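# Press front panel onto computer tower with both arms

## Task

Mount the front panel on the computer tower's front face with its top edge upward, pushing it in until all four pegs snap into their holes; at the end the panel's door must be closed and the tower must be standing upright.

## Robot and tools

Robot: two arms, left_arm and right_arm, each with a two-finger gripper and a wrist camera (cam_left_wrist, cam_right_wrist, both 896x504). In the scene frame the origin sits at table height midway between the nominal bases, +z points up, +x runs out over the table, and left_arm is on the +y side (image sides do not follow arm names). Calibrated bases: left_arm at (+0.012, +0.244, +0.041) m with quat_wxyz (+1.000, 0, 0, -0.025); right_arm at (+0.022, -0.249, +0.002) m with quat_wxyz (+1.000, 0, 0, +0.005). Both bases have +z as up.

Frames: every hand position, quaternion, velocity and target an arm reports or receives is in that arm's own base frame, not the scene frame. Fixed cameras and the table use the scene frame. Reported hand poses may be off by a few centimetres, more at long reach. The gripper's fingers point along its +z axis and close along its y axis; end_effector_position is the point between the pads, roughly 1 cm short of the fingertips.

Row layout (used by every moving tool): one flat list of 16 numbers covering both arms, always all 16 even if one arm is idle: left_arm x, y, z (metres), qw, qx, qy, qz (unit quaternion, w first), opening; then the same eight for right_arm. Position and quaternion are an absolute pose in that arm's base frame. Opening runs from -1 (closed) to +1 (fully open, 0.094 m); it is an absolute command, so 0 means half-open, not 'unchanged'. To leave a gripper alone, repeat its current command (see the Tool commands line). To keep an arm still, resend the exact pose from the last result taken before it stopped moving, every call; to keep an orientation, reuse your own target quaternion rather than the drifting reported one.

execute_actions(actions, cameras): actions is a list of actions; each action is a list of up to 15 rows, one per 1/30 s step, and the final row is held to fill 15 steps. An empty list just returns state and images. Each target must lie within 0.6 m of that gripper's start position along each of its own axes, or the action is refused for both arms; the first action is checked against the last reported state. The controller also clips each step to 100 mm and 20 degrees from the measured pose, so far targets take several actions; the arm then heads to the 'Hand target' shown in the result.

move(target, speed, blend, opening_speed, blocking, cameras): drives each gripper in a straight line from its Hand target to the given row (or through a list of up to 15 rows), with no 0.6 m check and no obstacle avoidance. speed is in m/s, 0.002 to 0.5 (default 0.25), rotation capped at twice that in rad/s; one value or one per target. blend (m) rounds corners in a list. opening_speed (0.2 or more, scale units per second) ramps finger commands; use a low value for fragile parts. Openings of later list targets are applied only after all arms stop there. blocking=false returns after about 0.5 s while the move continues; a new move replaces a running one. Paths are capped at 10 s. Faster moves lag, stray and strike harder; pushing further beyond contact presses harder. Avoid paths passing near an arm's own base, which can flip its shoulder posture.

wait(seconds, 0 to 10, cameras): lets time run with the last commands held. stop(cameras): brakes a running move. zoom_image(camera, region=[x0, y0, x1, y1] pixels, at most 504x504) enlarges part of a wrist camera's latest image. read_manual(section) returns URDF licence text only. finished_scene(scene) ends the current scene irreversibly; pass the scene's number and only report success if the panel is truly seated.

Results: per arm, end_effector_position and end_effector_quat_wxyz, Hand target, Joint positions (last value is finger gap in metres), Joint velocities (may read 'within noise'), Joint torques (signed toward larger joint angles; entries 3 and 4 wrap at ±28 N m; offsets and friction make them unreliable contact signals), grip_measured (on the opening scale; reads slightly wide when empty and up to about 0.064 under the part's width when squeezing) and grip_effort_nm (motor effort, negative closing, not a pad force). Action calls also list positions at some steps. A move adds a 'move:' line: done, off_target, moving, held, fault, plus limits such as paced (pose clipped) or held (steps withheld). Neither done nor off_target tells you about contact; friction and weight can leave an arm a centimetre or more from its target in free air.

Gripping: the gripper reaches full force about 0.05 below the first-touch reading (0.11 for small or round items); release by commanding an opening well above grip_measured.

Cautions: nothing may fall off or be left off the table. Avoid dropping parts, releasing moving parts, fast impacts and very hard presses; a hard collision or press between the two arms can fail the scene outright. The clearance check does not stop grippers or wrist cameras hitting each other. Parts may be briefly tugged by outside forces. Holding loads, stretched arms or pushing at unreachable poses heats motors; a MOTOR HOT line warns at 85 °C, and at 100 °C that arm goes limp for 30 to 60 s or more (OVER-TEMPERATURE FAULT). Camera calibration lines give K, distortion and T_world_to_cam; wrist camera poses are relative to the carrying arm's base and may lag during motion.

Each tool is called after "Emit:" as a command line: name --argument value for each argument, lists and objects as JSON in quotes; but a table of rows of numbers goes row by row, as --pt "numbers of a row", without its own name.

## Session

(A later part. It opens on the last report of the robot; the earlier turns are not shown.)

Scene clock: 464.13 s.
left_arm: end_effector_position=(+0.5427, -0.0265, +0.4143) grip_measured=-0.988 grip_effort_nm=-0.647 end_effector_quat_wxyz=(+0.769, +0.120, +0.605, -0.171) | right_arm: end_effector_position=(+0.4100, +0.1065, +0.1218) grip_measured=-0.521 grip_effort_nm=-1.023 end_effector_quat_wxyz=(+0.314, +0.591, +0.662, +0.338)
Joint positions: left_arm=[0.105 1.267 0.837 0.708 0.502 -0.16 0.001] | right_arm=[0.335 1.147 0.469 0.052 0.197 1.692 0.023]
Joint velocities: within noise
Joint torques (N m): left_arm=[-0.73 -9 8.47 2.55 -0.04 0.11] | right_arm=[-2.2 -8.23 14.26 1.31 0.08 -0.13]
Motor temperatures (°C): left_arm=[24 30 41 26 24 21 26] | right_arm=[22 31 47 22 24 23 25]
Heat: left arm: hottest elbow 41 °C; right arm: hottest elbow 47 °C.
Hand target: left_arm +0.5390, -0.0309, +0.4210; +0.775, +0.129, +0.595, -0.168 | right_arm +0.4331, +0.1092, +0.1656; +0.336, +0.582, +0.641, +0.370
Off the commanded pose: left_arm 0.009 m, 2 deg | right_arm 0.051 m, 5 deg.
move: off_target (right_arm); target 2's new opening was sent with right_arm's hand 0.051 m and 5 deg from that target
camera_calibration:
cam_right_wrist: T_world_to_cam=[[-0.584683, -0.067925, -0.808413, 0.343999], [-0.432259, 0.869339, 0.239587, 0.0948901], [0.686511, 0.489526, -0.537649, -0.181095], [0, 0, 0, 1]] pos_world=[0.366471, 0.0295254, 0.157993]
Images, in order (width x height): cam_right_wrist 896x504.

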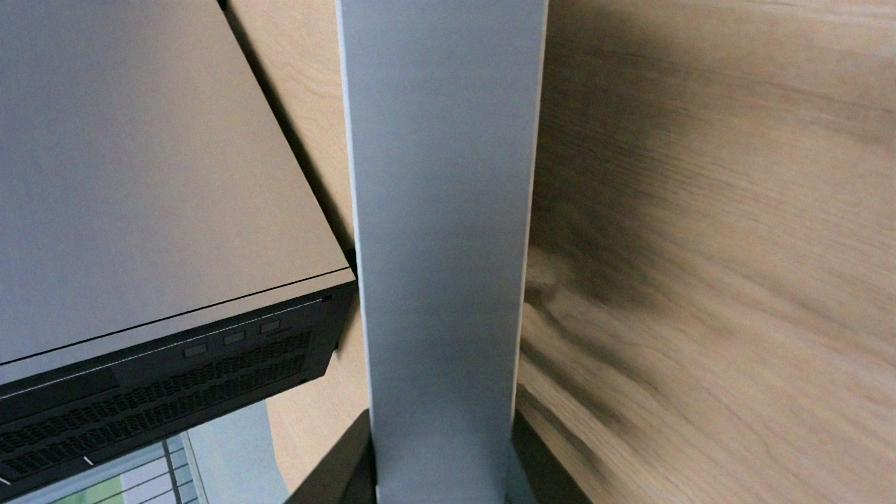

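Emit:
move --pt "0.539 -0.031 0.421 0.7749 0.1286 0.595 -0.1675 -1.0 0.430 0.109 0.20 0.336 0.5818 0.6411 0.3702 -1.0" --pt "0.539 -0.031 0.421 0.7749 0.1286 0.595 -0.1675 -1.0 0.425 0.110 0.27 0.336 0.5818 0.6411 0.3702 -1.0" --speed 0.08 --blend 0.01 --opening_speed 0.3 --cameras '["cam_right_wrist", "cam_left_wrist"]'

Scene clock: 500.43 s.
left_arm: end_effector_position=(+0.5427, -0.0265, +0.4143) grip_measured=-0.988 grip_effort_nm=-0.662 end_effector_quat_wxyz=(+0.769, +0.120, +0.605, -0.171) | right_arm: end_effector_position=(+0.4019, +0.1026, +0.2073) grip_measured=-0.530 grip_effort_nm=-1.018 end_effector_quat_wxyz=(+0.310, +0.592, +0.671, +0.320)
Joint positions: left_arm=[0.105 1.267 0.837 0.708 0.502 -0.16 0.001] | right_arm=[0.335 0.961 0.632 -0.333 0.203 1.68 0.022]
Joint velocities: within noise
Joint torques (N m): left_arm=[-0.85 -8.41 8.59 2.47 -0.05 0.13] | right_arm=[-1.08 -7.82 17.76 1.54 0.21 0]
Motor temperatures (°C): left_arm=[24 30 41 26 24 21 26] | right_arm=[22 30 51 22 24 23 26]
Heat: left arm: hottest elbow 41 °C; right arm: hottest elbow 51 °C.
Hand target: left_arm +0.5390, -0.0309, +0.4210; +0.775, +0.129, +0.595, -0.168 | right_arm +0.4200, +0.1085, +0.2700; +0.336, +0.582, +0.641, +0.371
Off the commanded pose: left_arm 0.009 m, 2 deg | right_arm 0.067 m, 7 deg.
move: off_target (right_arm)
camera_calibration:
cam_left_wrist: T_world_to_cam=[[-0.402676, -0.91526, 0.0123271, 0.190287], [-0.182091, 0.0668998, -0.981003, 0.546628], [0.897048, -0.397271, -0.193599, -0.329467], [0, 0, 0, 1]] pos_world=[0.471707, 0.00670453, 0.470114]
cam_right_wrist: T_world_to_cam=[[-0.60989, -0.0893146, -0.787437, 0.416103], [-0.426776, 0.874255, 0.231387, 0.0732805], [0.667755, 0.477179, -0.571317, -0.111826], [0, 0, 0, 1]] pos_world=[0.359724, 0.0264594, 0.246811]

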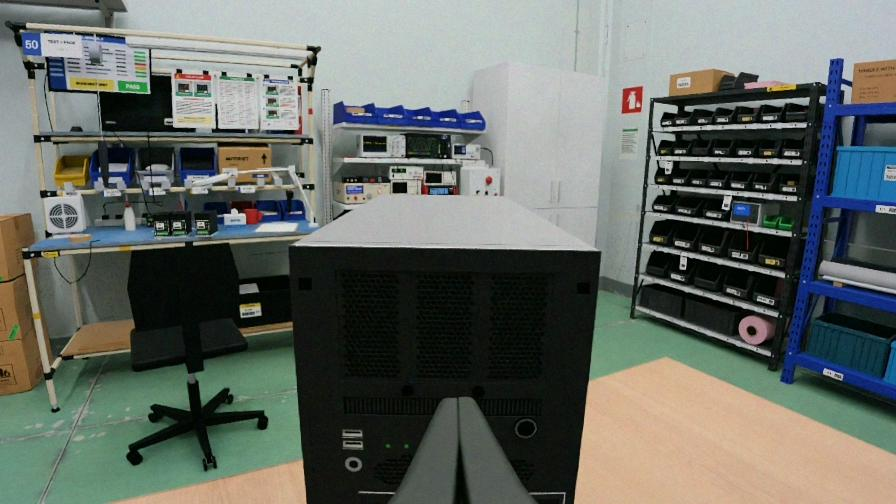

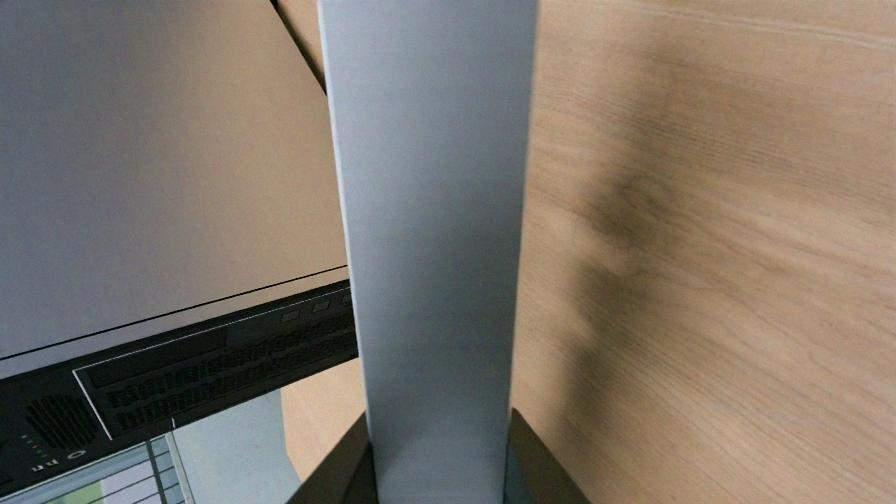

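Emit:
move --target '[0.539, -0.031, 0.421, 0.7749, 0.1286, 0.595, -0.1675, -1.0, 0.452, 0.185, 0.46, 0.5867, 0.1714, 0.6747, 0.4137, -1.0]' --speed 0.12 --cameras '["cam_right_wrist", "cam_left_wrist"]'

Scene clock: 510.90 s.
left_arm: end_effector_position=(+0.5427, -0.0265, +0.4143) grip_measured=-0.988 grip_effort_nm=-0.652 end_effector_quat_wxyz=(+0.769, +0.120, +0.605, -0.171) | right_arm: end_effector_position=(+0.4428, +0.1791, +0.3818) grip_measured=-0.531 grip_effort_nm=-1.018 end_effector_quat_wxyz=(+0.545, +0.182, +0.727, +0.377)
Joint positions: left_arm=[0.105 1.267 0.837 0.708 0.502 -0.16 0.001] | right_arm=[0.4 0.952 0.777 0.052 0.04 0.855 0.022]
Joint velocities: within noise
Joint torques (N m): left_arm=[-0.56 -8.64 8.54 2.47 -0.05 0.14] | right_arm=[-1.32 -6.95 19.1 3.32 -0.11 -0.06]
Motor temperatures (°C): left_arm=[24 30 41 26 24 21 26] | right_arm=[22 31 53 22 24 23 26]
Heat: left arm: hottest elbow 41 °C; right arm: hottest elbow 53 °C.
Hand target: left_arm +0.5390, -0.0309, +0.4210; +0.775, +0.129, +0.595, -0.168 | right_arm +0.4440, +0.1815, +0.4577; +0.587, +0.171, +0.675, +0.414
Off the commanded pose: left_arm 0.009 m, 2 deg | right_arm 0.079 m, 9 deg.
move: off_target (right_arm)
camera_calibration:
cam_left_wrist: T_world_to_cam=[[-0.402676, -0.91526, 0.0123271, 0.190287], [-0.182091, 0.0668998, -0.981003, 0.546628], [0.897048, -0.397271, -0.193599, -0.329467], [0, 0, 0, 1]] pos_world=[0.471707, 0.00670453, 0.470114]
cam_right_wrist: T_world_to_cam=[[0.128489, -0.651821, -0.747409, 0.343828], [-0.703487, 0.471299, -0.531962, 0.469613], [0.698997, 0.594144, -0.39799, -0.176987], [0, 0, 0, 1]] pos_world=[0.409901, 0.107942, 0.436357]

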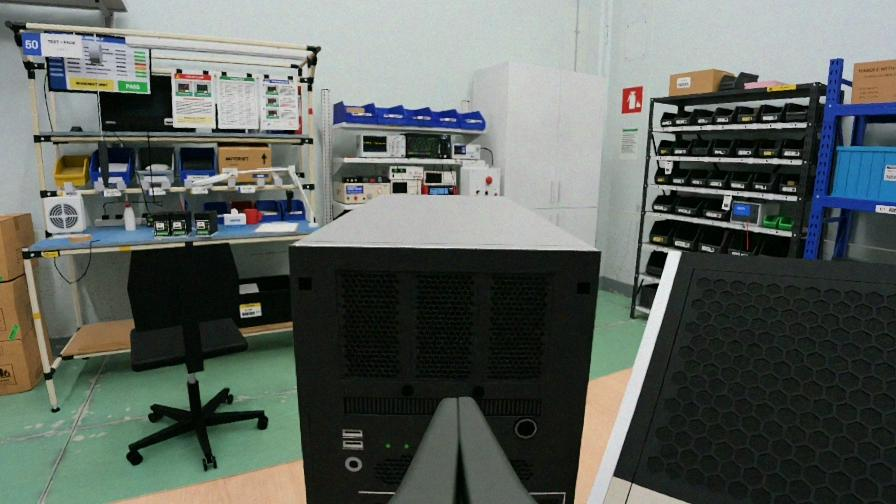

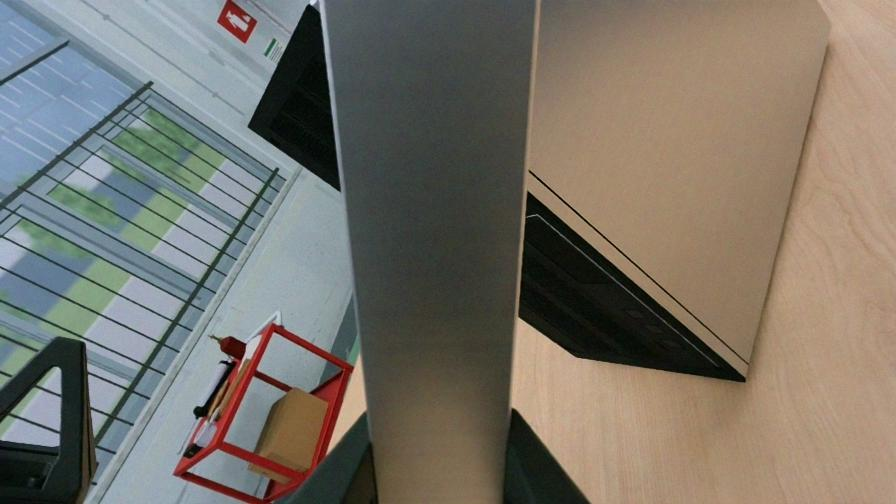

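Emit:
move --target '[0.539, -0.031, 0.421, 0.7749, 0.1286, 0.595, -0.1675, -1.0, 0.600, 0.312, 0.445, 0.6364, -0.3744, 0.576, 0.3506, -1.0]' --speed 0.12 --cameras '["cam_right_wrist", "cam_left_wrist"]'

Scene clock: 544.67 s.
left_arm: end_effector_position=(+0.5427, -0.0265, +0.4143) grip_measured=-0.988 grip_effort_nm=-0.662 end_effector_quat_wxyz=(+0.769, +0.120, +0.605, -0.171) | right_arm: end_effector_position=(+0.5870, +0.3163, +0.3811) grip_measured=-0.532 grip_effort_nm=-1.023 end_effector_quat_wxyz=(+0.593, -0.364, +0.617, +0.367)
Joint positions: left_arm=[0.105 1.267 0.837 0.708 0.502 -0.16 0.001] | right_arm=[0.314 1.588 1.27 0.281 -0.774 -0.005 0.022]
Joint velocities: within noise
Joint torques (N m): left_arm=[-0.62 -8.23 8.46 2.48 -0.03 0.13] | right_arm=[-2.2 -15.79 17.89 1.88 -0.11 -0.18]
Motor temperatures (°C): left_arm=[24 30 41 26 24 21 26] | right_arm=[22 31 59 22 24 23 26]
Heat: left arm: hottest elbow 41 °C; right arm: hottest elbow 59 °C.
Hand target: left_arm +0.5390, -0.0309, +0.4210; +0.775, +0.129, +0.595, -0.168 | right_arm +0.5938, +0.3096, +0.4437; +0.637, -0.374, +0.576, +0.350
Off the commanded pose: left_arm 0.009 m, 2 deg | right_arm 0.065 m, 7 deg.
move: off_target (right_arm)
camera_calibration:
cam_left_wrist: T_world_to_cam=[[-0.402676, -0.91526, 0.0123271, 0.190287], [-0.182091, 0.0668998, -0.981003, 0.546628], [0.897048, -0.397271, -0.193599, -0.329467], [0, 0, 0, 1]] pos_world=[0.471707, 0.00670453, 0.470114]
cam_right_wrist: T_world_to_cam=[[0.876991, -0.479822, -0.0256273, -0.354651], [-0.235144, -0.382049, -0.893726, 0.638923], [0.419039, 0.789816, -0.447881, -0.238067], [0, 0, 0, 1]] pos_world=[0.561025, 0.26196, 0.455308]

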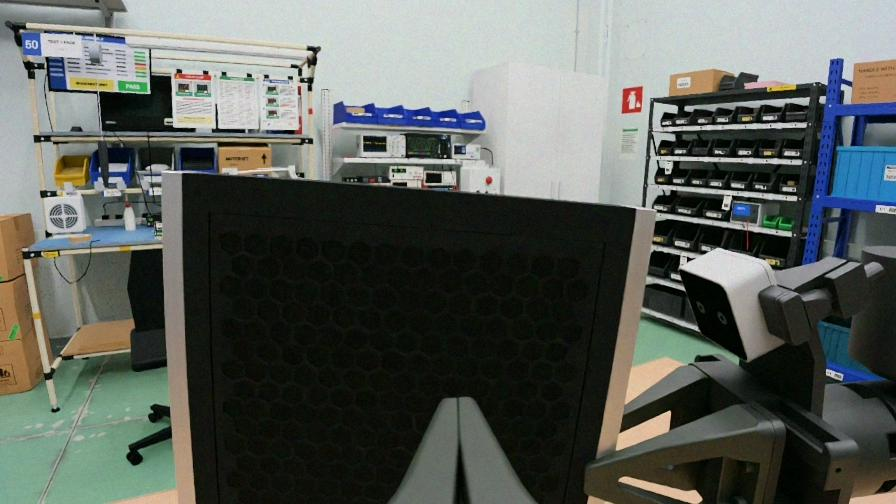

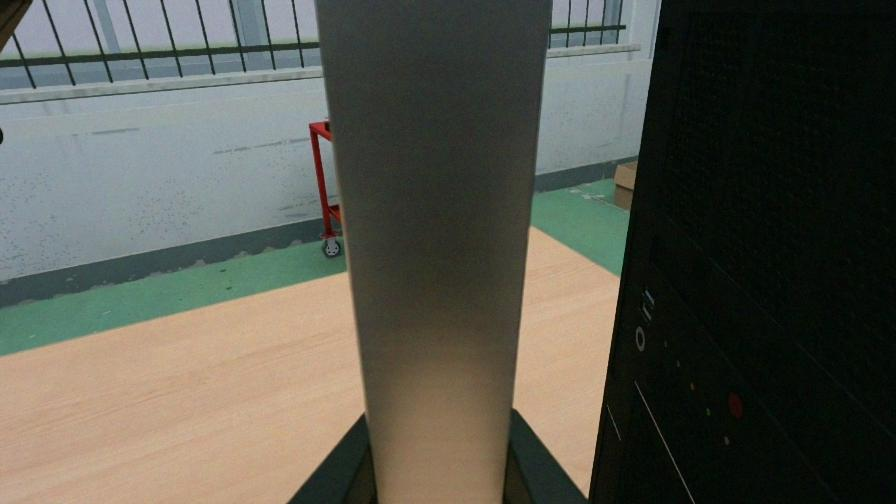

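Emit:
zoom_image --camera "cam_left_wrist" --region '[120, 140, 320, 253]'

Emit:
zoom_image --camera "cam_left_wrist" --region '[540, 170, 740, 283]'

Emit:
zoom_image --camera "cam_left_wrist" --region '[140, 304, 640, 504]'

Scaled by 2.520 from the camera's 896x504 image, which has a finer 1280x720 frame.

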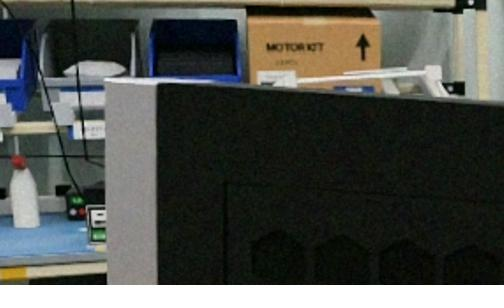

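Scaled by 2.520 from the camera's 896x504 image, which has a finer 1280x720 frame.

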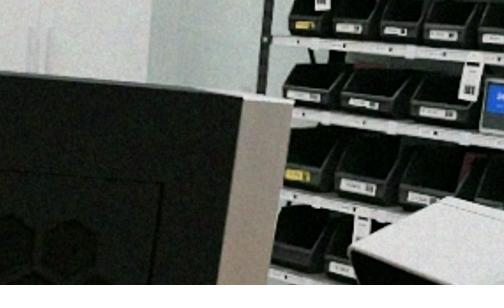

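Scaled by 1.008 from the camera's 896x504 image, which has a finer 1280x720 frame.

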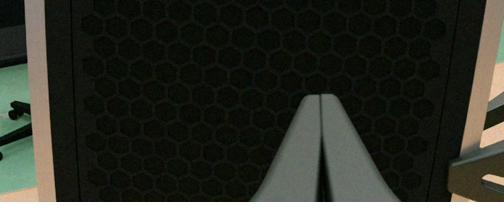

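Emit:
zoom_image --camera "cam_left_wrist" --region '[130, 160, 330, 332]'

Emit:
zoom_image --camera "cam_left_wrist" --region '[130, 332, 330, 504]'

Emit:
zoom_image --camera "cam_left_wrist" --region '[520, 332, 720, 504]'

Scaled by 2.520 from the camera's 896x504 image, which has a finer 1280x720 frame.

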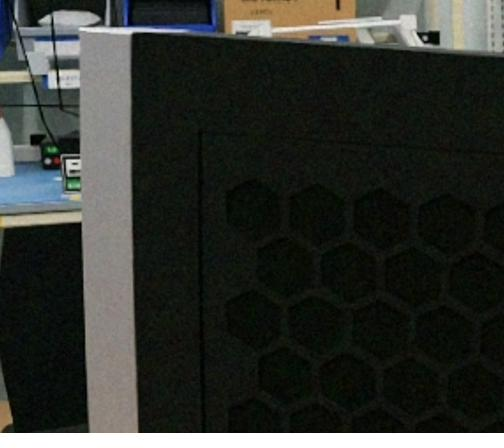

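Scaled by 2.520 from the camera's 896x504 image, which has a finer 1280x720 frame.

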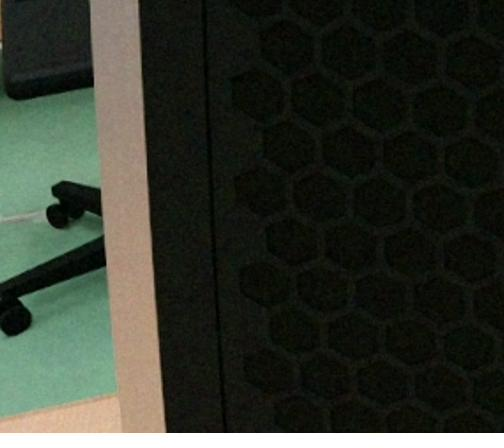

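Scaled by 2.520 from the camera's 896x504 image, which has a finer 1280x720 frame.

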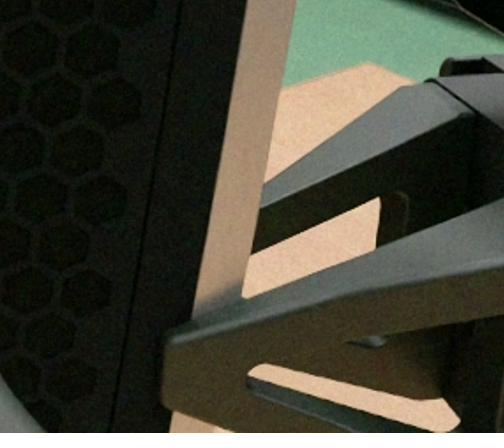

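Emit:
move --target '[0.539, -0.031, 0.421, 0.7749, 0.1286, 0.595, -0.1675, -1.0, 0.6295, 0.2715, 0.418, 0.6205, -0.3973, 0.5904, 0.3296, -1.0]' --speed 0.07 --cameras '["cam_right_wrist", "cam_left_wrist"]'

Scene clock: 660.03 s.
left_arm: end_effector_position=(+0.5427, -0.0265, +0.4143) grip_measured=-0.988 grip_effort_nm=-0.652 end_effector_quat_wxyz=(+0.769, +0.120, +0.605, -0.171) | right_arm: end_effector_position=(+0.6164, +0.2744, +0.3554) grip_measured=-0.532 grip_effort_nm=-1.023 end_effector_quat_wxyz=(+0.579, -0.383, +0.630, +0.349)
Joint positions: left_arm=[0.105 1.267 0.837 0.708 0.502 -0.16 0.001] | right_arm=[0.225 1.64 1.312 0.195 -0.859 -0.106 0.022]
Joint velocities: within noise
Joint torques (N m): left_arm=[-0.5 -8.29 8.46 2.44 -0.06 0.12] | right_arm=[-2.37 -16.38 17.59 1.66 -0.22 -0.13]
Motor temperatures (°C): left_arm=[24 29 41 26 24 21 26] | right_arm=[22 33 63 22 24 23 27]
Heat: left arm: hottest elbow 41 °C; right arm: hottest elbow 63 °C.
Hand target: left_arm +0.5390, -0.0309, +0.4210; +0.775, +0.129, +0.595, -0.168 | right_arm +0.6235, +0.2696, +0.4169; +0.621, -0.397, +0.591, +0.329
Off the commanded pose: left_arm 0.009 m, 2 deg | right_arm 0.064 m, 7 deg.
move: off_target (right_arm)
camera_calibration:
cam_left_wrist: T_world_to_cam=[[-0.402676, -0.91526, 0.0123271, 0.190287], [-0.182091, 0.0668998, -0.981003, 0.546628], [0.897048, -0.397271, -0.193599, -0.329467], [0, 0, 0, 1]] pos_world=[0.471707, 0.00670453, 0.470114]
cam_right_wrist: T_world_to_cam=[[0.878091, -0.478493, 0.000319441, -0.411468], [-0.239569, -0.440216, -0.865342, 0.615423], [0.414201, 0.759773, -0.501182, -0.198593], [0, 0, 0, 1]] pos_world=[0.591, 0.22492, 0.433151]

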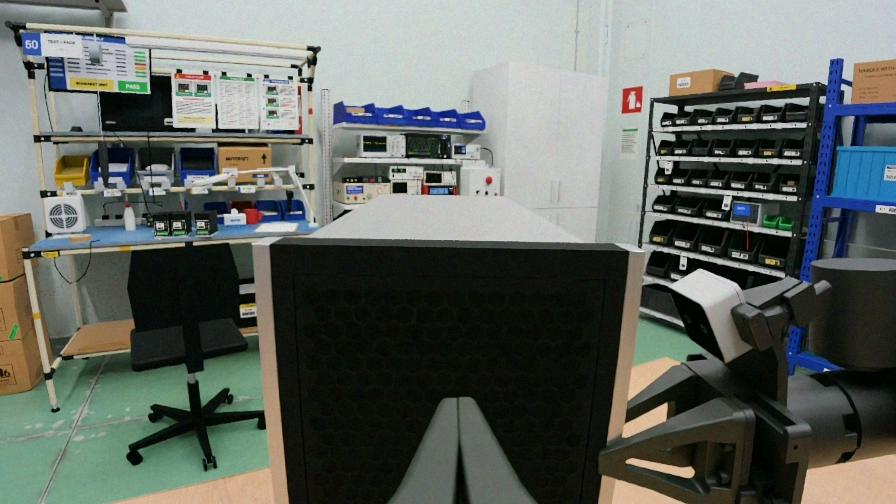

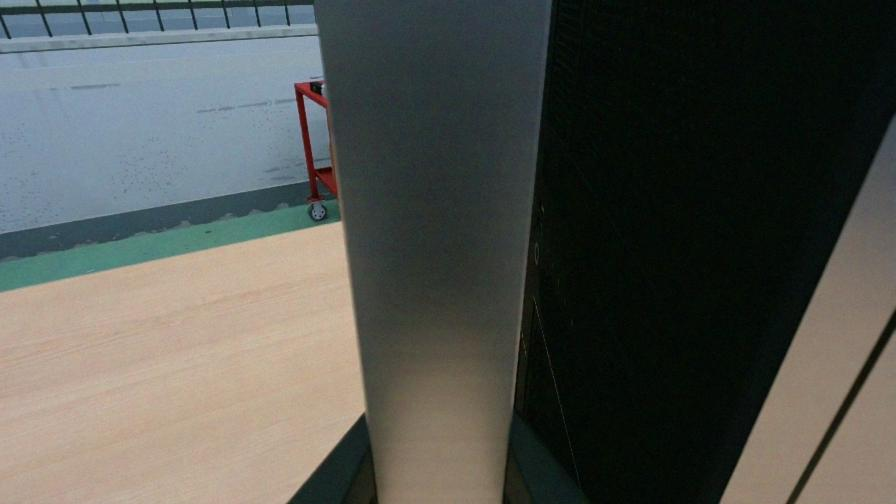

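Emit:
zoom_image --camera "cam_left_wrist" --region '[230, 220, 330, 277]'

Emit:
zoom_image --camera "cam_left_wrist" --region '[570, 225, 670, 282]'

Emit:
zoom_image --camera "cam_left_wrist" --region '[240, 447, 340, 504]'

Emit:
zoom_image --camera "cam_left_wrist" --region '[560, 390, 660, 447]'

Scaled by 5.040 from the camera's 896x504 image, which has a finer 1280x720 frame.

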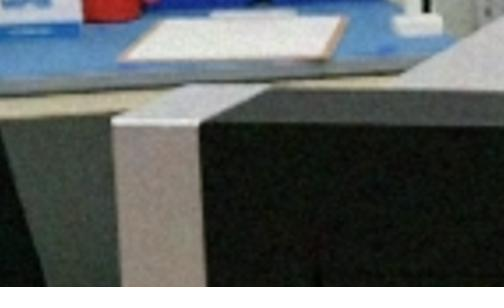

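Scaled by 5.040 from the camera's 896x504 image, which has a finer 1280x720 frame.

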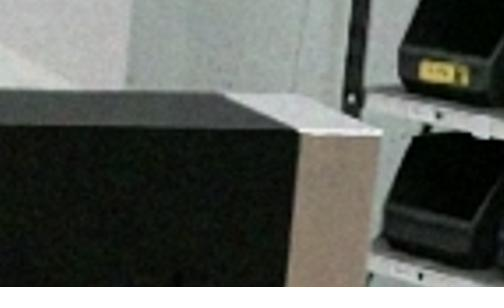

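Scaled by 5.040 from the camera's 896x504 image, which has a finer 1280x720 frame.

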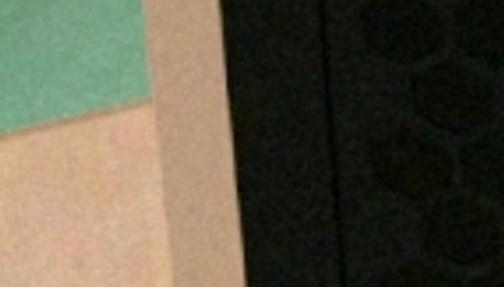

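Scaled by 5.040 from the camera's 896x504 image, which has a finer 1280x720 frame.

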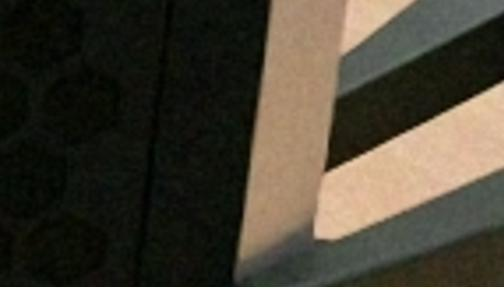

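Emit:
move --pt "0.51 0.11 0.42 0.4576 -0.0573 0.7529 -0.4697 -1.0 0.6439 0.2666 0.406 0.6182 -0.4 0.5924 0.3271 -1.0" --pt "0.7876 0.0803 0.435 0.2453 -0.2453 0.6632 -0.6632 -1.0 0.6439 0.2666 0.406 0.6182 -0.4 0.5924 0.3271 -1.0" --speed 0.22 --blend 0.04 --cameras '["cam_right_wrist", "cam_left_wrist"]'

Scene clock: 728.07 s.
left_arm: end_effector_position=(+0.7777, +0.0796, +0.4284) grip_measured=-0.989 grip_effort_nm=-0.647 end_effector_quat_wxyz=(+0.238, -0.255, +0.665, -0.660) | right_arm: end_effector_position=(+0.6288, +0.2717, +0.3454) grip_measured=-0.532 grip_effort_nm=-1.013 end_effector_quat_wxyz=(+0.577, -0.387, +0.630, +0.347)
Joint positions: left_arm=[0.306 2.002 1.97 -0.004 1.164 -1.556 0.001] | right_arm=[0.215 1.677 1.337 0.194 -0.873 -0.121 0.022]
Joint velocities: within noise
Joint torques (N m): left_arm=[-0.26 -17.38 12.81 2.37 0.05 -0.02] | right_arm=[-2.32 -17.08 17.58 1.62 -0.26 -0.17]
Motor temperatures (°C): left_arm=[24 29 41 26 24 21 26] | right_arm=[22 36 75 22 24 23 27]
Heat: left arm: hottest elbow 41 °C; right arm: hottest elbow 75 °C.
Hand target: left_arm +0.7867, +0.0801, +0.4348; +0.246, -0.245, +0.663, -0.663 | right_arm +0.6381, +0.2650, +0.4052; +0.618, -0.400, +0.592, +0.327
Off the commanded pose: left_arm 0.012 m, 1 deg | right_arm 0.063 m, 7 deg.
move: off_target (left_arm, right_arm)
camera_calibration:
cam_left_wrist: T_world_to_cam=[[0.0170559, -0.00734108, 0.999828, -0.439945], [-0.962274, -0.2717, 0.0144203, 0.803483], [0.271548, -0.962354, -0.0116982, -0.0418779], [0, 0, 0, 1]] pos_world=[0.792047, 0.174776, 0.427793]
cam_right_wrist: T_world_to_cam=[[0.880316, -0.47436, 0.00505318, -0.427794], [-0.236499, -0.448078, -0.862146, 0.607658], [0.411232, 0.757766, -0.506636, -0.202384], [0, 0, 0, 1]] pos_world=[0.603531, 0.222709, 0.423516]

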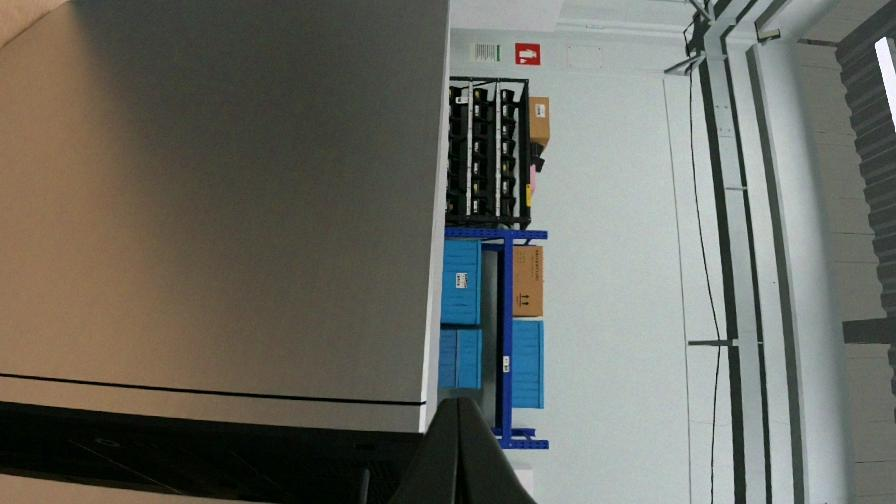

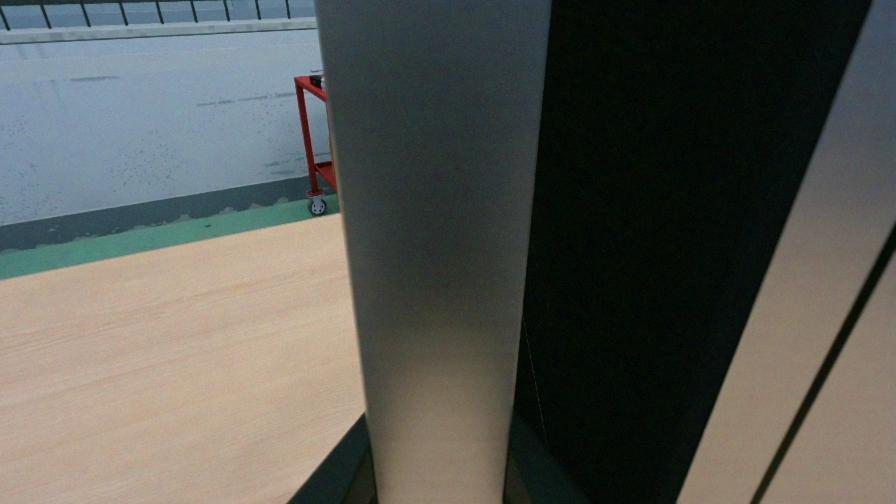

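Emit:
move --target '[0.742, 0.101, 0.435, 0.2453, -0.2453, 0.6632, -0.6632, -1.0, 0.6439, 0.2666, 0.345, 0.6182, -0.4, 0.5924, 0.3271, -1.0]' --speed 0.05 --cameras '["cam_right_wrist", "cam_left_wrist"]'

Scene clock: 745.83 s.
left_arm: end_effector_position=(+0.7457, +0.0981, +0.4261) grip_measured=-0.989 grip_effort_nm=-0.647 end_effector_quat_wxyz=(+0.240, -0.249, +0.665, -0.662) | right_arm: end_effector_position=(+0.6370, +0.2746, +0.3260) grip_measured=-0.532 grip_effort_nm=-1.018 end_effector_quat_wxyz=(+0.589, -0.389, +0.616, +0.350)
Joint positions: left_arm=[0.347 1.933 1.853 0.055 1.213 -1.557 0.001] | right_arm=[0.215 1.725 1.322 0.306 -0.883 -0.104 0.022]
Joint velocities: within noise
Joint torques (N m): left_arm=[0.73 -19.43 9.17 2.47 0.07 -0.02] | right_arm=[-1.67 -17.14 11.08 3 0.21 -0.37]
Motor temperatures (°C): left_arm=[24 30 43 26 24 21 26] | right_arm=[22 36 69 22 24 23 28]
Heat: left arm: hottest elbow 43 °C; right arm: hottest elbow 69 °C.
Hand target: left_arm +0.7421, +0.1009, +0.4348; +0.245, -0.245, +0.663, -0.663 | right_arm +0.6431, +0.2665, +0.3449; +0.618, -0.400, +0.593, +0.327
Off the commanded pose: left_arm 0.010 m, 1 deg | right_arm 0.022 m, 5 deg.
move: off_target (right_arm)
camera_calibration:
cam_left_wrist: T_world_to_cam=[[0.00661188, -0.00904414, 0.999937, -0.429003], [-0.964406, -0.264396, 0.00398555, 0.783085], [0.264343, -0.964372, -0.0104704, -0.0103791], [0, 0, 0, 1]] pos_world=[0.760792, 0.193155, 0.425746]
cam_right_wrist: T_world_to_cam=[[0.883872, -0.467177, 0.0227043, -0.443573], [-0.206308, -0.432968, -0.877483, 0.57576], [0.41977, 0.770898, -0.479071, -0.235882], [0, 0, 0, 1]] pos_world=[0.609862, 0.223899, 0.402287]

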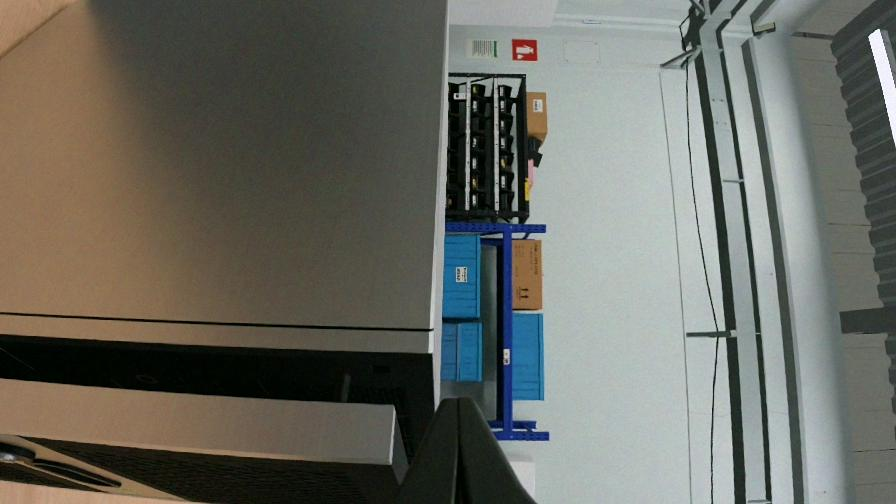

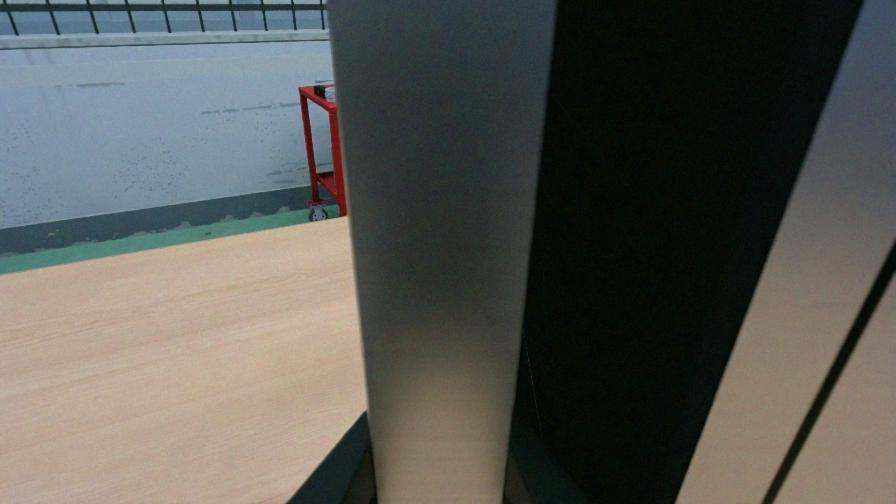

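Emit:
zoom_image --camera "cam_left_wrist" --region '[300, 310, 460, 470]'

Emit:
zoom_image --camera "cam_right_wrist" --region '[496, 0, 896, 504]'

Scaled by 3.150 from the camera's 896x504 image, which has a finer 1280x720 frame.

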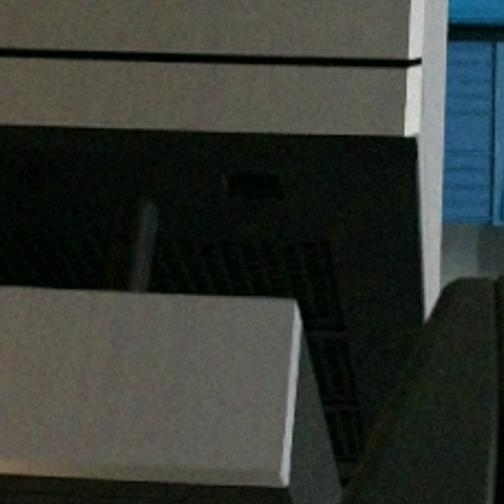

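Scaled by 1.000.

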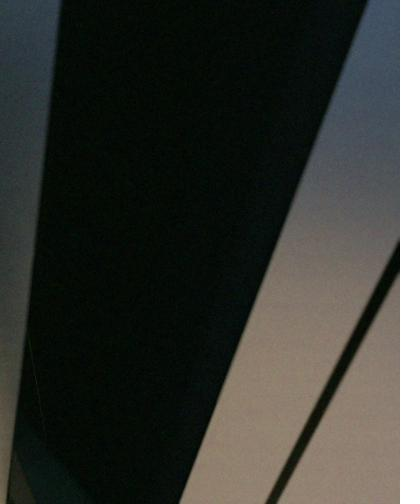

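Emit:
move --pt "0.51 0.11 0.42 0.4576 -0.0573 0.7529 -0.4697 -1.0 0.6439 0.2666 0.345 0.6182 -0.4 0.5924 0.3271 -1.0" --pt "0.539 -0.031 0.421 0.7749 0.1286 0.595 -0.1675 -1.0 0.6439 0.2666 0.345 0.6182 -0.4 0.5924 0.3271 -1.0" --speed 0.22 --blend 0.04 --cameras '["cam_left_wrist"]'

Emit:
zoom_image --camera "cam_left_wrist" --region '[240, 220, 340, 277]'

Emit:
zoom_image --camera "cam_left_wrist" --region '[560, 220, 660, 277]'

Scene clock: 833.50 s.
left_arm: end_effector_position=(+0.5354, -0.0288, +0.4259) grip_measured=-0.989 grip_effort_nm=-0.647 end_effector_quat_wxyz=(+0.775, +0.124, +0.596, -0.171) | right_arm: end_effector_position=(+0.6370, +0.2746, +0.3260) grip_measured=-0.532 grip_effort_nm=-1.018 end_effector_quat_wxyz=(+0.589, -0.389, +0.616, +0.350)
Joint positions: left_arm=[0.103 1.243 0.836 0.707 0.506 -0.16 0.001] | right_arm=[0.215 1.725 1.322 0.306 -0.883 -0.103 0.022]
Joint velocities: within noise
Joint torques (N m): left_arm=[-0.5 -6.36 8.58 2.47 -0.2 0.13] | right_arm=[-2.14 -17.38 11.02 2.97 0.21 -0.37]
Motor temperatures (°C): left_arm=[24 31 42 26 24 21 26] | right_arm=[22 37 56 23 24 23 28]
Heat: left arm: hottest elbow 42 °C; right arm: hottest elbow 56 °C.
Hand target: left_arm +0.5390, -0.0310, +0.4210; +0.775, +0.129, +0.595, -0.168 | right_arm +0.6431, +0.2665, +0.3450; +0.618, -0.400, +0.593, +0.327
Off the commanded pose: left_arm 0.006 m, 1 deg | right_arm 0.022 m, 5 deg.
move: off_target (right_arm)
camera_calibration:
cam_left_wrist: T_world_to_cam=[[-0.408082, -0.912945, 0.000913541, 0.192896], [-0.1601, 0.0705786, -0.984574, 0.546704], [0.898798, -0.401933, -0.174964, -0.330672], [0, 0, 0, 1]] pos_world=[0.463451, 0.00460939, 0.480239]
Images, in order (width x height): cam_left_wrist 896x504.

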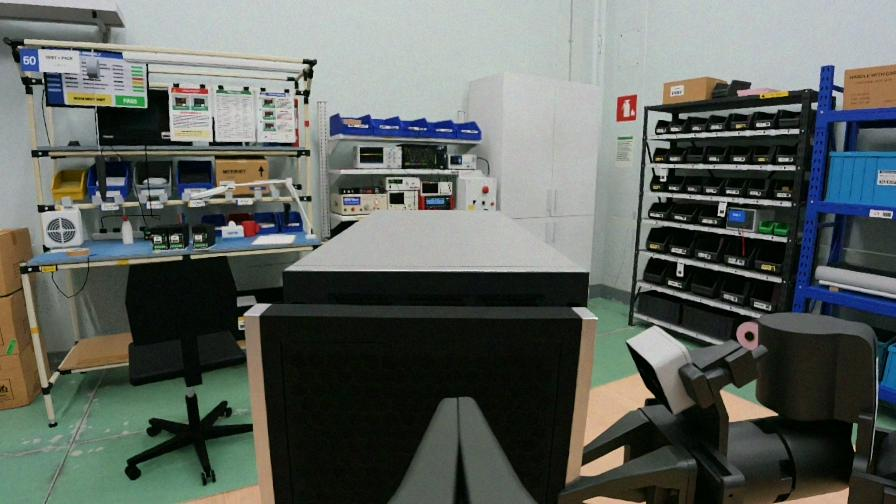

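Scaled by 5.040 from the camera's 896x504 image, which has a finer 1280x720 frame.

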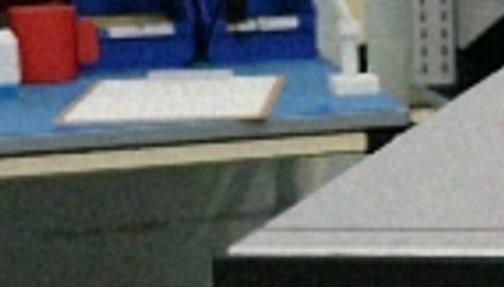

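Scaled by 5.040 from the camera's 896x504 image, which has a finer 1280x720 frame.

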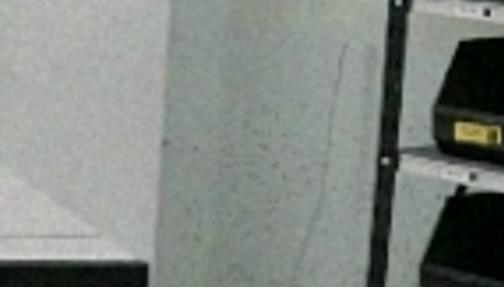

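Emit:
zoom_image --camera "cam_left_wrist" --region '[235, 262, 335, 319]'

Emit:
zoom_image --camera "cam_left_wrist" --region '[530, 264, 630, 321]'

Emit:
zoom_image --camera "cam_left_wrist" --region '[235, 404, 335, 504]'

Emit:
zoom_image --camera "cam_left_wrist" --region '[510, 404, 610, 504]'

Scaled by 5.040 from the camera's 896x504 image, which has a finer 1280x720 frame.

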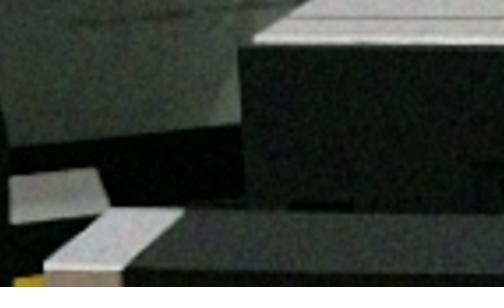

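Scaled by 5.040 from the camera's 896x504 image, which has a finer 1280x720 frame.

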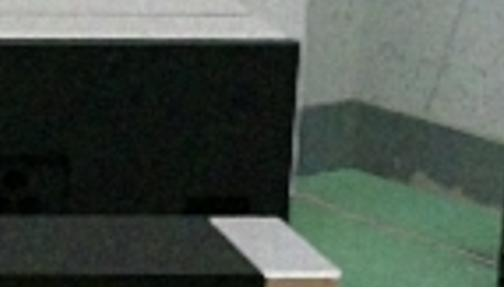

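Scaled by 5.040 from the camera's 896x504 image, which has a finer 1280x720 frame.

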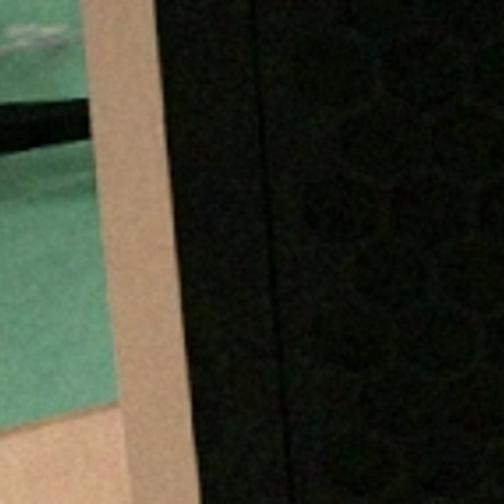

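Scaled by 5.040 from the camera's 896x504 image, which has a finer 1280x720 frame.

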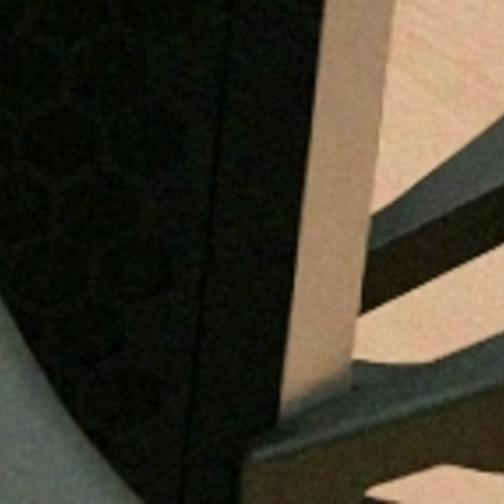

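Emit:
move --target '[0.539, -0.031, 0.421, 0.7749, 0.1286, 0.595, -0.1675, -1.0, 0.642, 0.2631, 0.403, 0.6198, -0.397, 0.5944, 0.324, -1.0]' --speed 0.06 --cameras '["cam_left_wrist", "cam_right_wrist"]'

Emit:
zoom_image --camera "cam_left_wrist" --region '[235, 247, 335, 304]'

Emit:
zoom_image --camera "cam_left_wrist" --region '[540, 247, 640, 304]'

Emit:
zoom_image --camera "cam_left_wrist" --region '[235, 404, 335, 504]'

Emit:
zoom_image --camera "cam_left_wrist" --region '[530, 374, 630, 474]'

Scene clock: 916.97 s.
left_arm: end_effector_position=(+0.5354, -0.0288, +0.4260) grip_measured=-0.989 grip_effort_nm=-0.647 end_effector_quat_wxyz=(+0.775, +0.124, +0.596, -0.170) | right_arm: end_effector_position=(+0.6324, +0.2704, +0.3287) grip_measured=-0.532 grip_effort_nm=-1.018 end_effector_quat_wxyz=(+0.573, -0.385, +0.635, +0.347)
Joint positions: left_arm=[0.103 1.243 0.836 0.707 0.506 -0.16 0.001] | right_arm=[0.212 1.697 1.324 0.212 -0.871 -0.123 0.022]
Joint velocities: within noise
Joint torques (N m): left_arm=[-0.32 -6.42 8.62 2.4 -0.21 0.13] | right_arm=[-2.67 -19.55 16.96 1.36 -0.08 -0.18]
Motor temperatures (°C): left_arm=[24 29 40 26 24 21 26] | right_arm=[22 37 53 23 24 23 28]
Heat: left arm: hottest elbow 40 °C; right arm: hottest elbow 53 °C.
Hand target: left_arm +0.5389, -0.0310, +0.4210; +0.775, +0.129, +0.595, -0.168 | right_arm +0.6358, +0.2618, +0.4018; +0.620, -0.397, +0.594, +0.324
Off the commanded pose: left_arm 0.006 m, 1 deg | right_arm 0.075 m, 8 deg.
move: off_target (right_arm)
camera_calibration:
cam_left_wrist: T_world_to_cam=[[-0.407902, -0.913026, -0.0000141157, 0.193179], [-0.159442, 0.0712476, -0.984633, 0.546473], [0.898996, -0.401632, -0.174637, -0.330873], [0, 0, 0, 1]] pos_world=[0.463383, 0.00455393, 0.480296]
cam_right_wrist: T_world_to_cam=[[0.878242, -0.478199, -0.00414034, -0.426111], [-0.249459, -0.450726, -0.857098, 0.60075], [0.407997, 0.753772, -0.515138, -0.205463], [0, 0, 0, 1]] pos_world=[0.607919, 0.22188, 0.407295]

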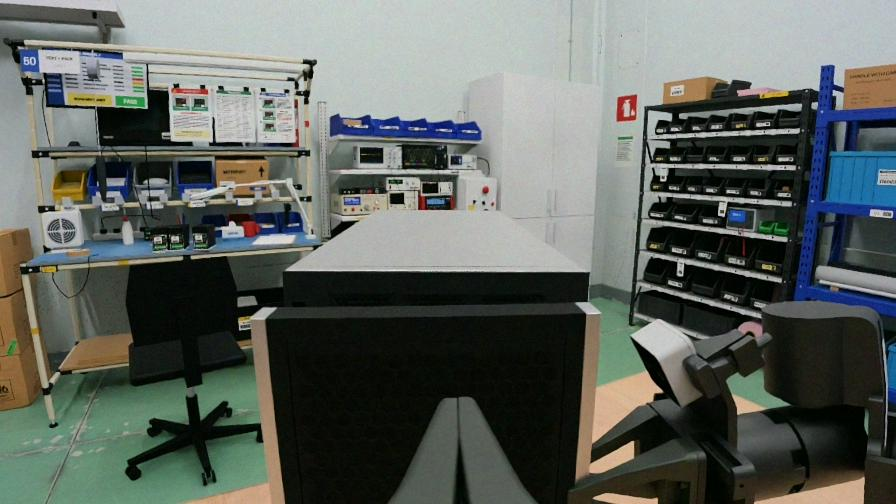

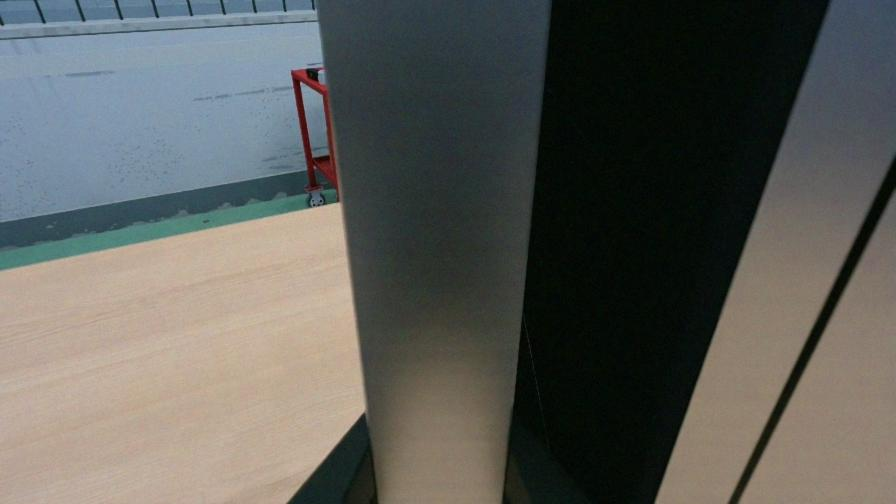

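Scaled by 5.040 from the camera's 896x504 image, which has a finer 1280x720 frame.

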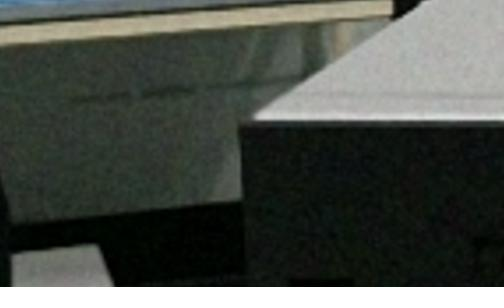

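Scaled by 5.040 from the camera's 896x504 image, which has a finer 1280x720 frame.

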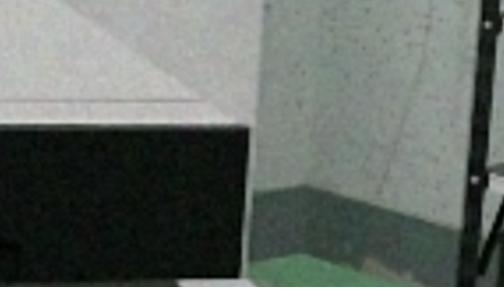

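Scaled by 5.040 from the camera's 896x504 image, which has a finer 1280x720 frame.

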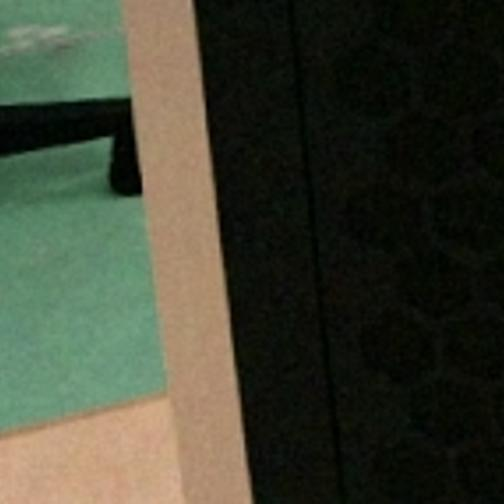

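Scaled by 5.040 from the camera's 896x504 image, which has a finer 1280x720 frame.

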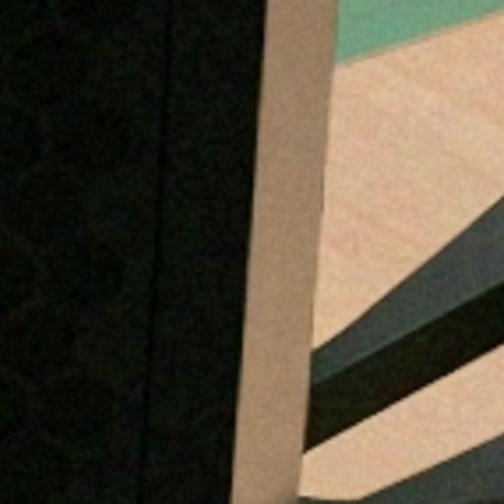

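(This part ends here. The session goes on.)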